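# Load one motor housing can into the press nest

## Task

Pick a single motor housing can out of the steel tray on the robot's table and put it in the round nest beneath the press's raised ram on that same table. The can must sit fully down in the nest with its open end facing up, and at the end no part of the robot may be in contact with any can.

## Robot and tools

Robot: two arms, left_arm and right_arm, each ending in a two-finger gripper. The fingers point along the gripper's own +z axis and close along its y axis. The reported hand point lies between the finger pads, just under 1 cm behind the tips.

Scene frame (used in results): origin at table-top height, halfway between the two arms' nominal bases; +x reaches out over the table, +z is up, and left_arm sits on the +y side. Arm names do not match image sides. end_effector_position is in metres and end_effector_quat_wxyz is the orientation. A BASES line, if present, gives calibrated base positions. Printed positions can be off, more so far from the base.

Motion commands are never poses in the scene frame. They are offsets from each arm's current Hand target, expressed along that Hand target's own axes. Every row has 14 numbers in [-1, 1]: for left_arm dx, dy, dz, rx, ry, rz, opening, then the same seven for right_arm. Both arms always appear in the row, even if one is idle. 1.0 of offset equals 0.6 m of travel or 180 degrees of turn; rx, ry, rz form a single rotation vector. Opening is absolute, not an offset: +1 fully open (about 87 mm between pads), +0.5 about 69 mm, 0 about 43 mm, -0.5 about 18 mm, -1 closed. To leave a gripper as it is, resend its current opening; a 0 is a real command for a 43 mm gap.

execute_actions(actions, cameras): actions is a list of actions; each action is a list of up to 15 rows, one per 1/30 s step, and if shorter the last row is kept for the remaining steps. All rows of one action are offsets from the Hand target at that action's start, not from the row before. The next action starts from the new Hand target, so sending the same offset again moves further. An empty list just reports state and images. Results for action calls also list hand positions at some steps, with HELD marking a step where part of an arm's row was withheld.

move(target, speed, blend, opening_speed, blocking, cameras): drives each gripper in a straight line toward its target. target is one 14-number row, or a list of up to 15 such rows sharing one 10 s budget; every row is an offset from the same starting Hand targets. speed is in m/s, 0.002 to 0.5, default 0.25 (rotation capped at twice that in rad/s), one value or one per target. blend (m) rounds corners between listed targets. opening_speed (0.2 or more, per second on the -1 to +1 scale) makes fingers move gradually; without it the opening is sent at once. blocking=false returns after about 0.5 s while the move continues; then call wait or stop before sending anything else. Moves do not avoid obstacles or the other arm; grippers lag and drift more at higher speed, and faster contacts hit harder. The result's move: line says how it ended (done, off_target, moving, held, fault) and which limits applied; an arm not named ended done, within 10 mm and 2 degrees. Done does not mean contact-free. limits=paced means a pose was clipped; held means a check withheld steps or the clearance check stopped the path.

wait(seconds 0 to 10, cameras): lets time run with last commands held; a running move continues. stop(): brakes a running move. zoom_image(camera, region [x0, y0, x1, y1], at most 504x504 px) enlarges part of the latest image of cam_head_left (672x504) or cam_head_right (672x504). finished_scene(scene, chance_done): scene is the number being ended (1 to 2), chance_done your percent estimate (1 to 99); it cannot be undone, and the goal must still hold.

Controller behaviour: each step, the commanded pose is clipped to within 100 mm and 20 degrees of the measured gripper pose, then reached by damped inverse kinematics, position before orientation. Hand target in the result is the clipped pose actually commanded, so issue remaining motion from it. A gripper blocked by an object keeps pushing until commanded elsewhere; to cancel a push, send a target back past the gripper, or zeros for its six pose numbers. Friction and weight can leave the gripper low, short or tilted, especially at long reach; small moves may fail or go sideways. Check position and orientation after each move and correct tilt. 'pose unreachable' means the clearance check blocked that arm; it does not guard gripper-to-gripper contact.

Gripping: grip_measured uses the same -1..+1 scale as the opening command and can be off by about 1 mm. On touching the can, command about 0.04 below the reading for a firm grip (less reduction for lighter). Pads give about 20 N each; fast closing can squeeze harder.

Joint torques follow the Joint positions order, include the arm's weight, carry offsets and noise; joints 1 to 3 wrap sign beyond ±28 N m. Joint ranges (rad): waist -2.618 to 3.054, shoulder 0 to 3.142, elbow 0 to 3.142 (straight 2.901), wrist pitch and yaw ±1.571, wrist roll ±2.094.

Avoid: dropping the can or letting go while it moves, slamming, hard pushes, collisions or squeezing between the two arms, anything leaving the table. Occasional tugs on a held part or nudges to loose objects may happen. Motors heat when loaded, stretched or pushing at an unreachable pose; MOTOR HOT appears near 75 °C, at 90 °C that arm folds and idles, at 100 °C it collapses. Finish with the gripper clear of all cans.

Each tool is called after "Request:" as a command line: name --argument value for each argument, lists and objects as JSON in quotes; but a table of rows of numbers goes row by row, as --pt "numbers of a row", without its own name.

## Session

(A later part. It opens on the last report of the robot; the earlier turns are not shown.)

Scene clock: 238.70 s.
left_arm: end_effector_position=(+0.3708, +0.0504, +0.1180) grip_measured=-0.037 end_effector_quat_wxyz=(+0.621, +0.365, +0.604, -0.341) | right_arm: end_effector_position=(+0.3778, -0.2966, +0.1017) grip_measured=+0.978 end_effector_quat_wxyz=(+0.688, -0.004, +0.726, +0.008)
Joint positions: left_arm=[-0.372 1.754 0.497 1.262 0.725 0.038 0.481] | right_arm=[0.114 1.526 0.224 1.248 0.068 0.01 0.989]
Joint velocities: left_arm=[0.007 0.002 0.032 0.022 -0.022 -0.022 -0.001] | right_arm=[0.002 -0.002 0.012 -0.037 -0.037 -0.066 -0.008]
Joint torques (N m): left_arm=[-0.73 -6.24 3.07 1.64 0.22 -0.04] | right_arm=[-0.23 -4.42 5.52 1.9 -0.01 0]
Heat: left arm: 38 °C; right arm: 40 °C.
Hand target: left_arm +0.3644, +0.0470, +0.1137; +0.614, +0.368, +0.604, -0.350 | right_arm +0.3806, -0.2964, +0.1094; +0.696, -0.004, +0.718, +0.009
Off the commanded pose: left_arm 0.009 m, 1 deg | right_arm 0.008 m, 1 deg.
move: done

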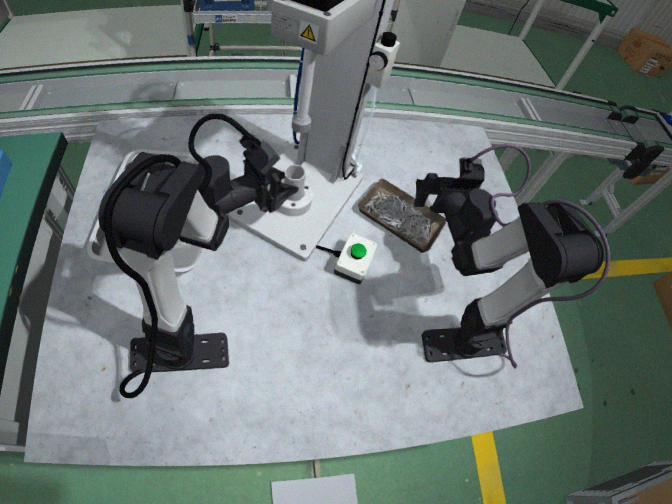

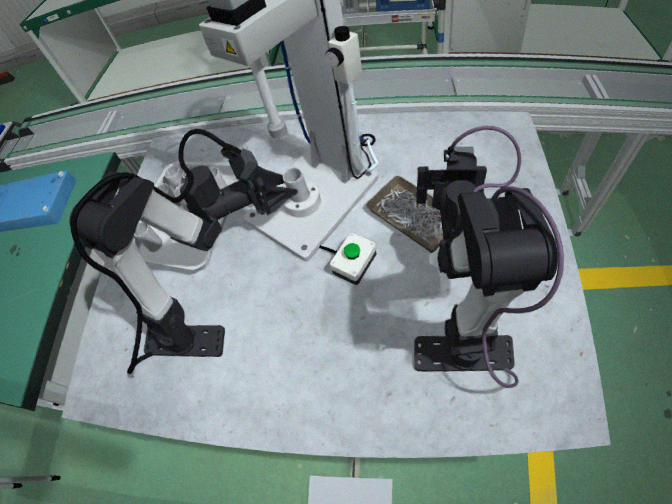

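Request:
move --target '[0.02,0.005,0.001,0,0.008,0,-0.1,0,0,0,0,0,0,1]' --speed 0.05

Request:
zoom_image --camera "cam_head_right" --region '[280, 155, 320, 215]'

Request:
zoom_image --camera "cam_head_left" --region '[275, 155, 315, 215]'

Scene clock: 243.73 s.
left_arm: end_effector_position=(+0.3717, +0.0507, +0.1080) grip_measured=-0.037 end_effector_quat_wxyz=(+0.616, +0.366, +0.610, -0.338) | right_arm: end_effector_position=(+0.3778, -0.2966, +0.1017) grip_measured=+0.978 end_effector_quat_wxyz=(+0.688, -0.004, +0.726, +0.008)
Joint positions: left_arm=[-0.372 1.784 0.496 1.271 0.724 0.05 0.481] | right_arm=[0.114 1.526 0.224 1.248 0.068 0.01 0.989]
Joint velocities: left_arm=[0.012 0.012 -0.007 -0.007 0.037 -0.022 -0.001] | right_arm=[-0.012 0.012 -0.007 0.066 -0.007 -0.037 -0.003]
Joint torques (N m): left_arm=[-0.36 -5.83 3.63 1.44 0.31 0.1] | right_arm=[-0.21 -4.41 5.53 1.9 -0.01 -0.01]
Heat: left arm: 38 °C; right arm: 40 °C.
Hand target: left_arm +0.3675, +0.0483, +0.1016; +0.606, +0.372, +0.612, -0.345 | right_arm +0.3806, -0.2964, +0.1094; +0.696, -0.004, +0.718, +0.009
Off the commanded pose: left_arm 0.008 m, 2 deg | right_arm 0.008 m, 1 deg.
move: done

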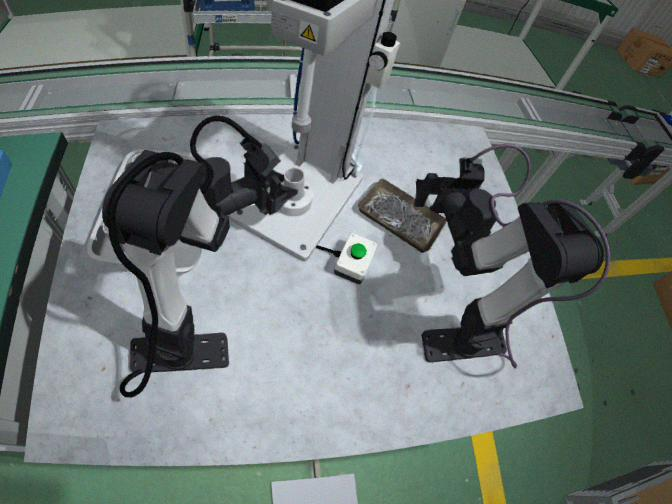

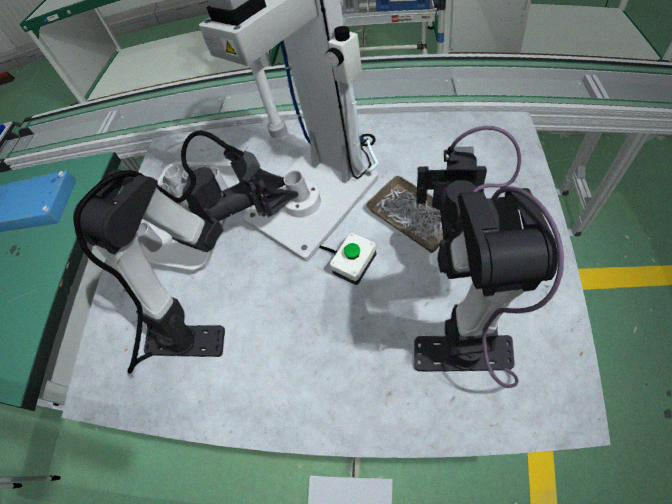

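Scaled by 8.400.

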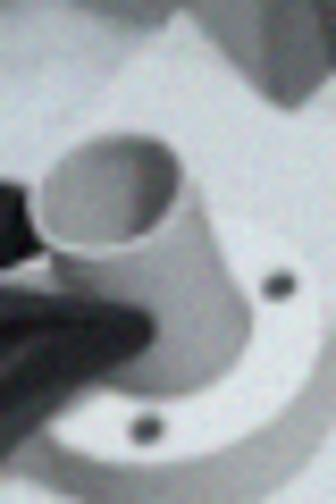

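Scaled by 8.400.

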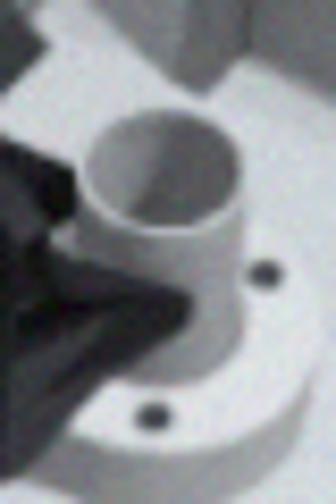

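Request:
move --target '[0.02,0.004,0.006,0,0.006,0,-0.1,0,0,0,0,0,0,1]' --speed 0.05

Request:
zoom_image --camera "cam_head_right" --region '[280, 155, 320, 215]'

Request:
zoom_image --camera "cam_head_left" --region '[275, 155, 315, 215]'

Scene clock: 247.53 s.
left_arm: end_effector_position=(+0.3735, +0.0505, +0.0981) grip_measured=-0.037 end_effector_quat_wxyz=(+0.613, +0.370, +0.612, -0.335) | right_arm: end_effector_position=(+0.3778, -0.2966, +0.1017) grip_measured=+0.978 end_effector_quat_wxyz=(+0.688, -0.004, +0.726, +0.008)
Joint positions: left_arm=[-0.372 1.825 0.5 1.295 0.724 0.063 0.481] | right_arm=[0.114 1.526 0.224 1.248 0.068 0.01 0.989]
Joint velocities: left_arm=[-0.027 -0.032 -0.007 -0.095 -0.022 -0.051 0.006] | right_arm=[-0.022 0.007 -0.007 0.037 -0.081 0.007 -0.024]
Joint torques (N m): left_arm=[-0.55 -5.35 4.29 1.33 0.26 0.13] | right_arm=[-0.21 -4.42 5.53 1.9 -0.01 0]
Heat: left arm: 38 °C; right arm: 40 °C.
Hand target: left_arm +0.3715, +0.0468, +0.0895; +0.601, +0.375, +0.618, -0.342 | right_arm +0.3806, -0.2964, +0.1094; +0.696, -0.004, +0.718, +0.009
Off the commanded pose: left_arm 0.010 m, 2 deg | right_arm 0.008 m, 1 deg.
move: done

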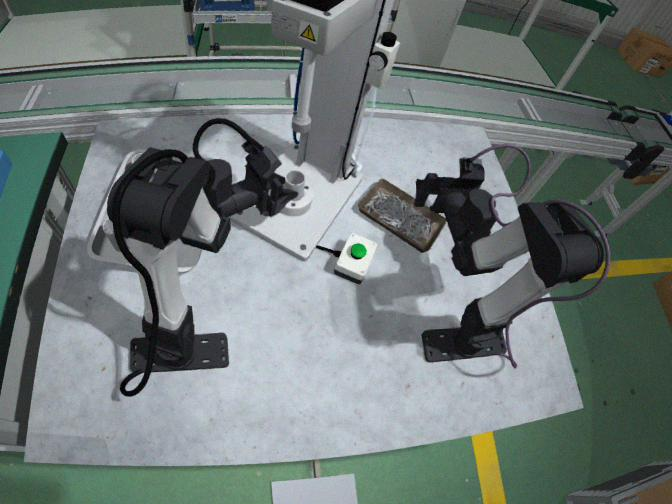

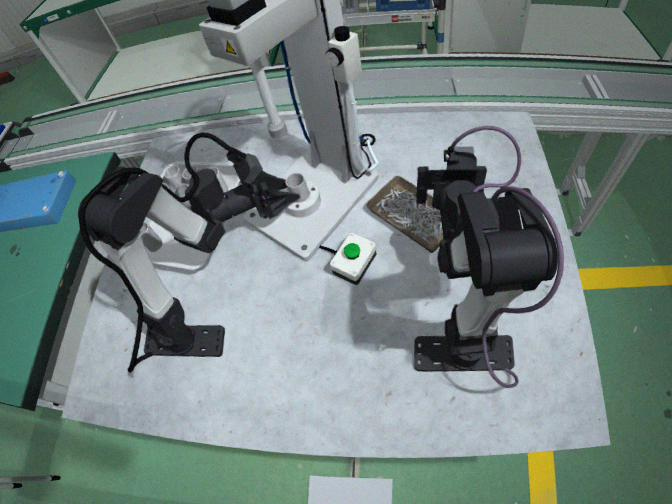

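Scaled by 8.400.

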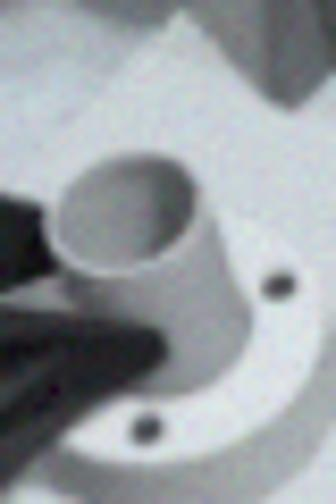

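Scaled by 8.400.

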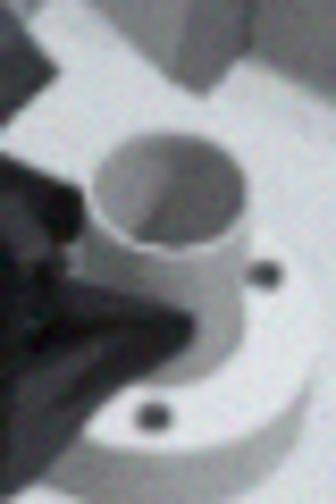

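Request:
move --target '[0.009,0.003,0.006,0,0.008,0,-0.1,0,0,0,0,0,0,1]' --speed 0.05

Request:
zoom_image --camera "cam_head_right" --region '[280, 155, 320, 215]'

Request:
zoom_image --camera "cam_head_left" --region '[275, 155, 315, 215]'

Scene clock: 252.30 s.
left_arm: end_effector_position=(+0.3733, +0.0488, +0.0980) grip_measured=-0.037 end_effector_quat_wxyz=(+0.612, +0.376, +0.610, -0.336) | right_arm: end_effector_position=(+0.3778, -0.2966, +0.1017) grip_measured=+0.978 end_effector_quat_wxyz=(+0.688, -0.004, +0.726, +0.008)
Joint positions: left_arm=[-0.375 1.825 0.506 1.285 0.731 0.074 0.481] | right_arm=[0.114 1.526 0.224 1.248 0.068 0.01 0.989]
Joint velocities: left_arm=[-0.007 0.007 -0.007 -0.007 0.037 0.007 0.016] | right_arm=[0.002 -0.012 -0.012 0.066 0.066 0.051 -0.003]
Joint torques (N m): left_arm=[-0.73 -4.75 5.53 0.98 0.12 0.24] | right_arm=[-0.23 -4.42 5.53 1.9 -0.01 0]
Heat: left arm: 37 °C; right arm: 40 °C.
Hand target: left_arm +0.3749, +0.0448, +0.0839; +0.593, +0.380, +0.625, -0.337 | right_arm +0.3806, -0.2964, +0.1094; +0.696, -0.004, +0.718, +0.009
Off the commanded pose: left_arm 0.015 m, 3 deg | right_arm 0.008 m, 1 deg.
move: off_target (left_arm)

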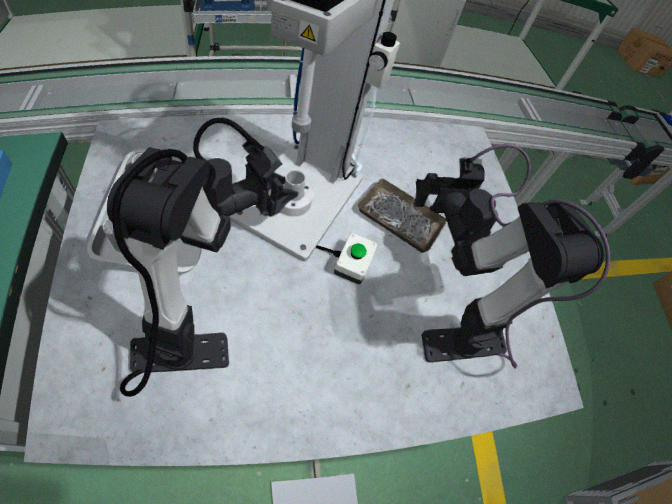

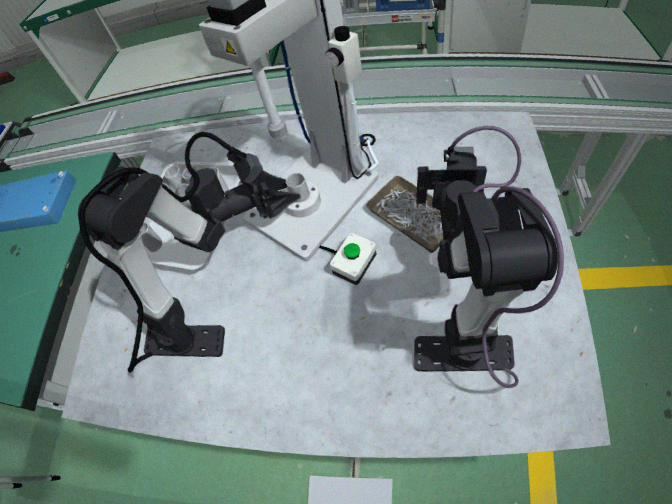

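Scaled by 8.400.

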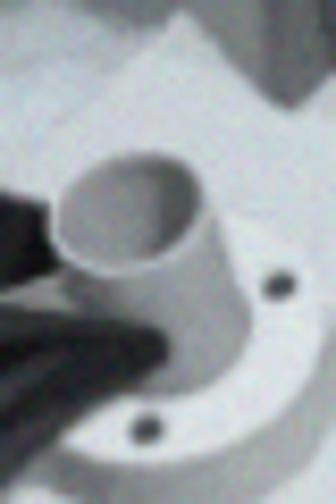

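Scaled by 8.400.

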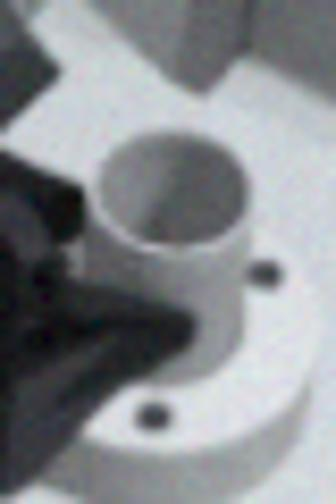

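Request:
move --target '[-0.02,0.002,-0.004,0,-0.008,0,-0.1,0,0,0,0,0,0,1]' --speed 0.05 --cameras '[]'

Request:
move --target '[0,0,0,0,0,0,0.3,0,0,0,0,0,0,1]' --opening_speed 0.3

Request:
zoom_image --camera "cam_head_right" --region '[280, 155, 320, 215]'

Request:
zoom_image --camera "cam_head_left" --region '[275, 155, 315, 215]'

Scene clock: 257.43 s.
left_arm: end_effector_position=(+0.3731, +0.0486, +0.0980) grip_measured=-0.037 end_effector_quat_wxyz=(+0.612, +0.376, +0.609, -0.336) | right_arm: end_effector_position=(+0.3778, -0.2966, +0.1017) grip_measured=+0.978 end_effector_quat_wxyz=(+0.688, -0.004, +0.726, +0.008)
Joint positions: left_arm=[-0.375 1.825 0.506 1.285 0.733 0.074 0.481] | right_arm=[0.114 1.526 0.224 1.248 0.068 0.01 0.989]
Joint velocities: left_arm=[-0.027 0.002 -0.017 0.051 0.037 0.022 0.009] | right_arm=[0.002 -0.002 -0.017 0.022 -0.037 -0.007 0.008]
Joint torques (N m): left_arm=[0.02 -7.5 5.42 1.03 0.16 -0.01] | right_arm=[-0.23 -4.41 5.53 1.9 -0.01 0]
Heat: left arm: 37 °C; right arm: 40 °C.
Hand target: left_arm +0.3749, +0.0465, +0.0961; +0.601, +0.376, +0.617, -0.342 | right_arm +0.3806, -0.2964, +0.1094; +0.696, -0.004, +0.718, +0.009
Off the commanded pose: left_arm 0.003 m, 2 deg | right_arm 0.008 m, 1 deg.
move: done
No camera images: "cameras" was empty.

Scene clock: 258.97 s.
left_arm: end_effector_position=(+0.3711, +0.0493, +0.0895) grip_measured=+0.300 end_effector_quat_wxyz=(+0.597, +0.373, +0.624, -0.339) | right_arm: end_effector_position=(+0.3778, -0.2966, +0.1017) grip_measured=+0.978 end_effector_quat_wxyz=(+0.688, -0.004, +0.726, +0.008)
Joint positions: left_arm=[-0.375 1.825 0.506 1.242 0.733 0.074 0.65] | right_arm=[0.114 1.526 0.224 1.248 0.068 0.01 0.989]
Joint velocities: left_arm=[0.002 -0.012 0.022 -0.051 0.022 0.081 -0.012] | right_arm=[-0.007 -0.007 0.002 -0.022 -0.022 0.037 0.024]
Joint torques (N m): left_arm=[-0.02 -7.79 5.57 1.4 0.24 0] | right_arm=[-0.23 -4.41 5.55 1.9 -0.01 -0.01]
Heat: left arm: 37 °C; right arm: 40 °C.
Hand target: left_arm +0.3749, +0.0465, +0.0961; +0.601, +0.376, +0.618, -0.342 | right_arm +0.3806, -0.2964, +0.1094; +0.696, -0.004, +0.718, +0.009
Off the commanded pose: left_arm 0.008 m, 1 deg | right_arm 0.008 m, 1 deg.
move: done

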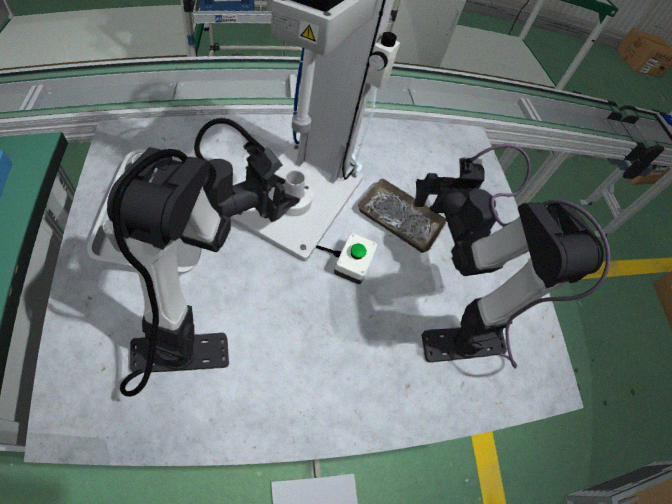

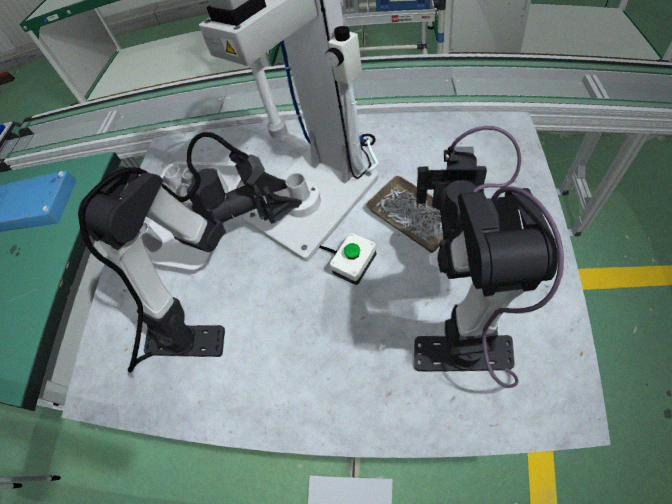

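Scaled by 8.400.

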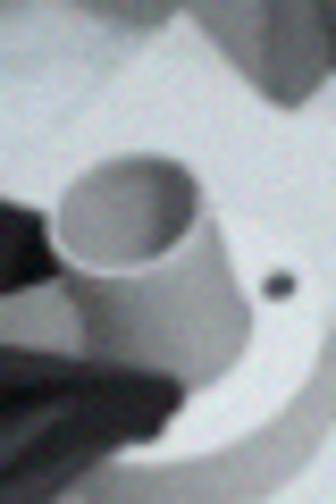

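Scaled by 8.400.

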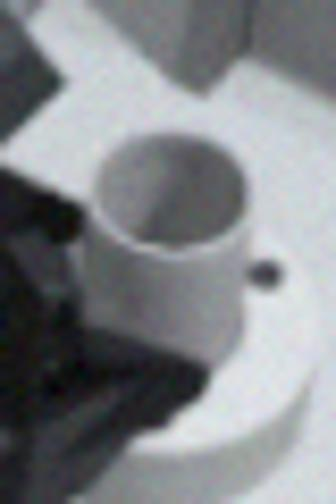

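Request:
move --target '[-0.01,0.0,-0.22,0,0,0,0.3,0,0,0,0,0,0,1]' --speed 0.08

Request:
zoom_image --camera "cam_head_right" --region '[270, 145, 330, 215]'

Request:
zoom_image --camera "cam_head_left" --region '[265, 145, 325, 215]'

Scene clock: 264.40 s.
left_arm: end_effector_position=(+0.3120, +0.1616, +0.1057) grip_measured=+0.300 end_effector_quat_wxyz=(+0.595, +0.376, +0.625, -0.339) | right_arm: end_effector_position=(+0.3778, -0.2966, +0.1017) grip_measured=+0.978 end_effector_quat_wxyz=(+0.688, -0.004, +0.726, +0.008)
Joint positions: left_arm=[0.062 1.45 0.26 1.027 1.169 0.174 0.65] | right_arm=[0.114 1.526 0.224 1.248 0.068 0.01 0.989]
Joint velocities: left_arm=[0.022 -0.007 -0.007 0.037 0.095 -0.007 0.009] | right_arm=[-0.002 -0.012 -0.017 0.022 -0.022 0.022 -0.008]
Joint torques (N m): left_arm=[0.69 -6.17 3.82 1.24 0.32 0.14] | right_arm=[-0.23 -4.42 5.53 1.9 -0.01 -0.01]
Heat: left arm: 37 °C; right arm: 40 °C.
Hand target: left_arm +0.3104, +0.1627, +0.1089; +0.598, +0.382, +0.620, -0.335 | right_arm +0.3806, -0.2964, +0.1094; +0.696, -0.004, +0.718, +0.009
Off the commanded pose: left_arm 0.003 m, 1 deg | right_arm 0.008 m, 1 deg.
move: done

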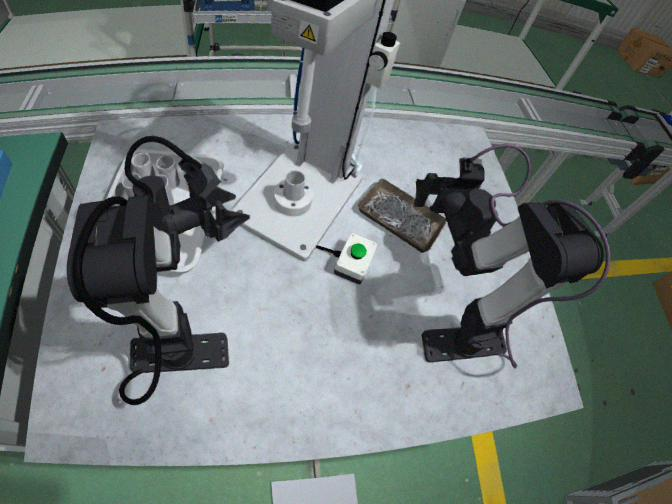

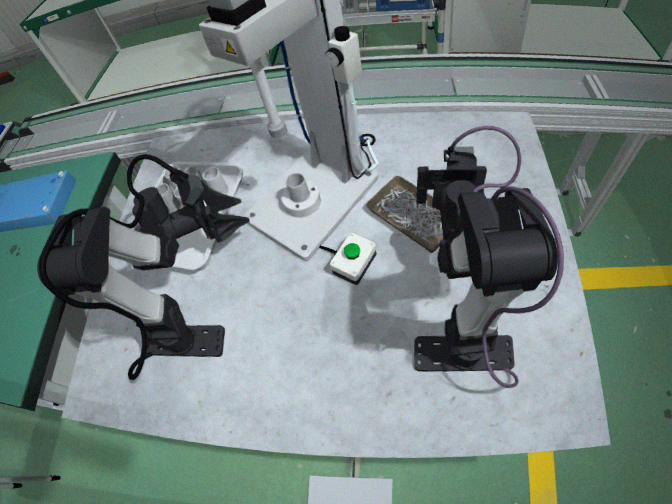

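Scaled by 7.200.

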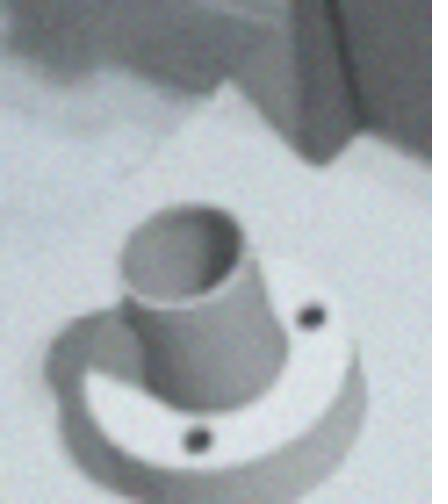

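Scaled by 7.200.

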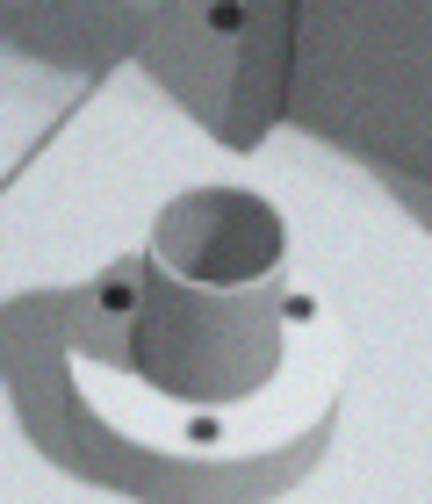

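Request:
finished_scene --scene 2 --chance_done 92

The scene is finished: the task was done.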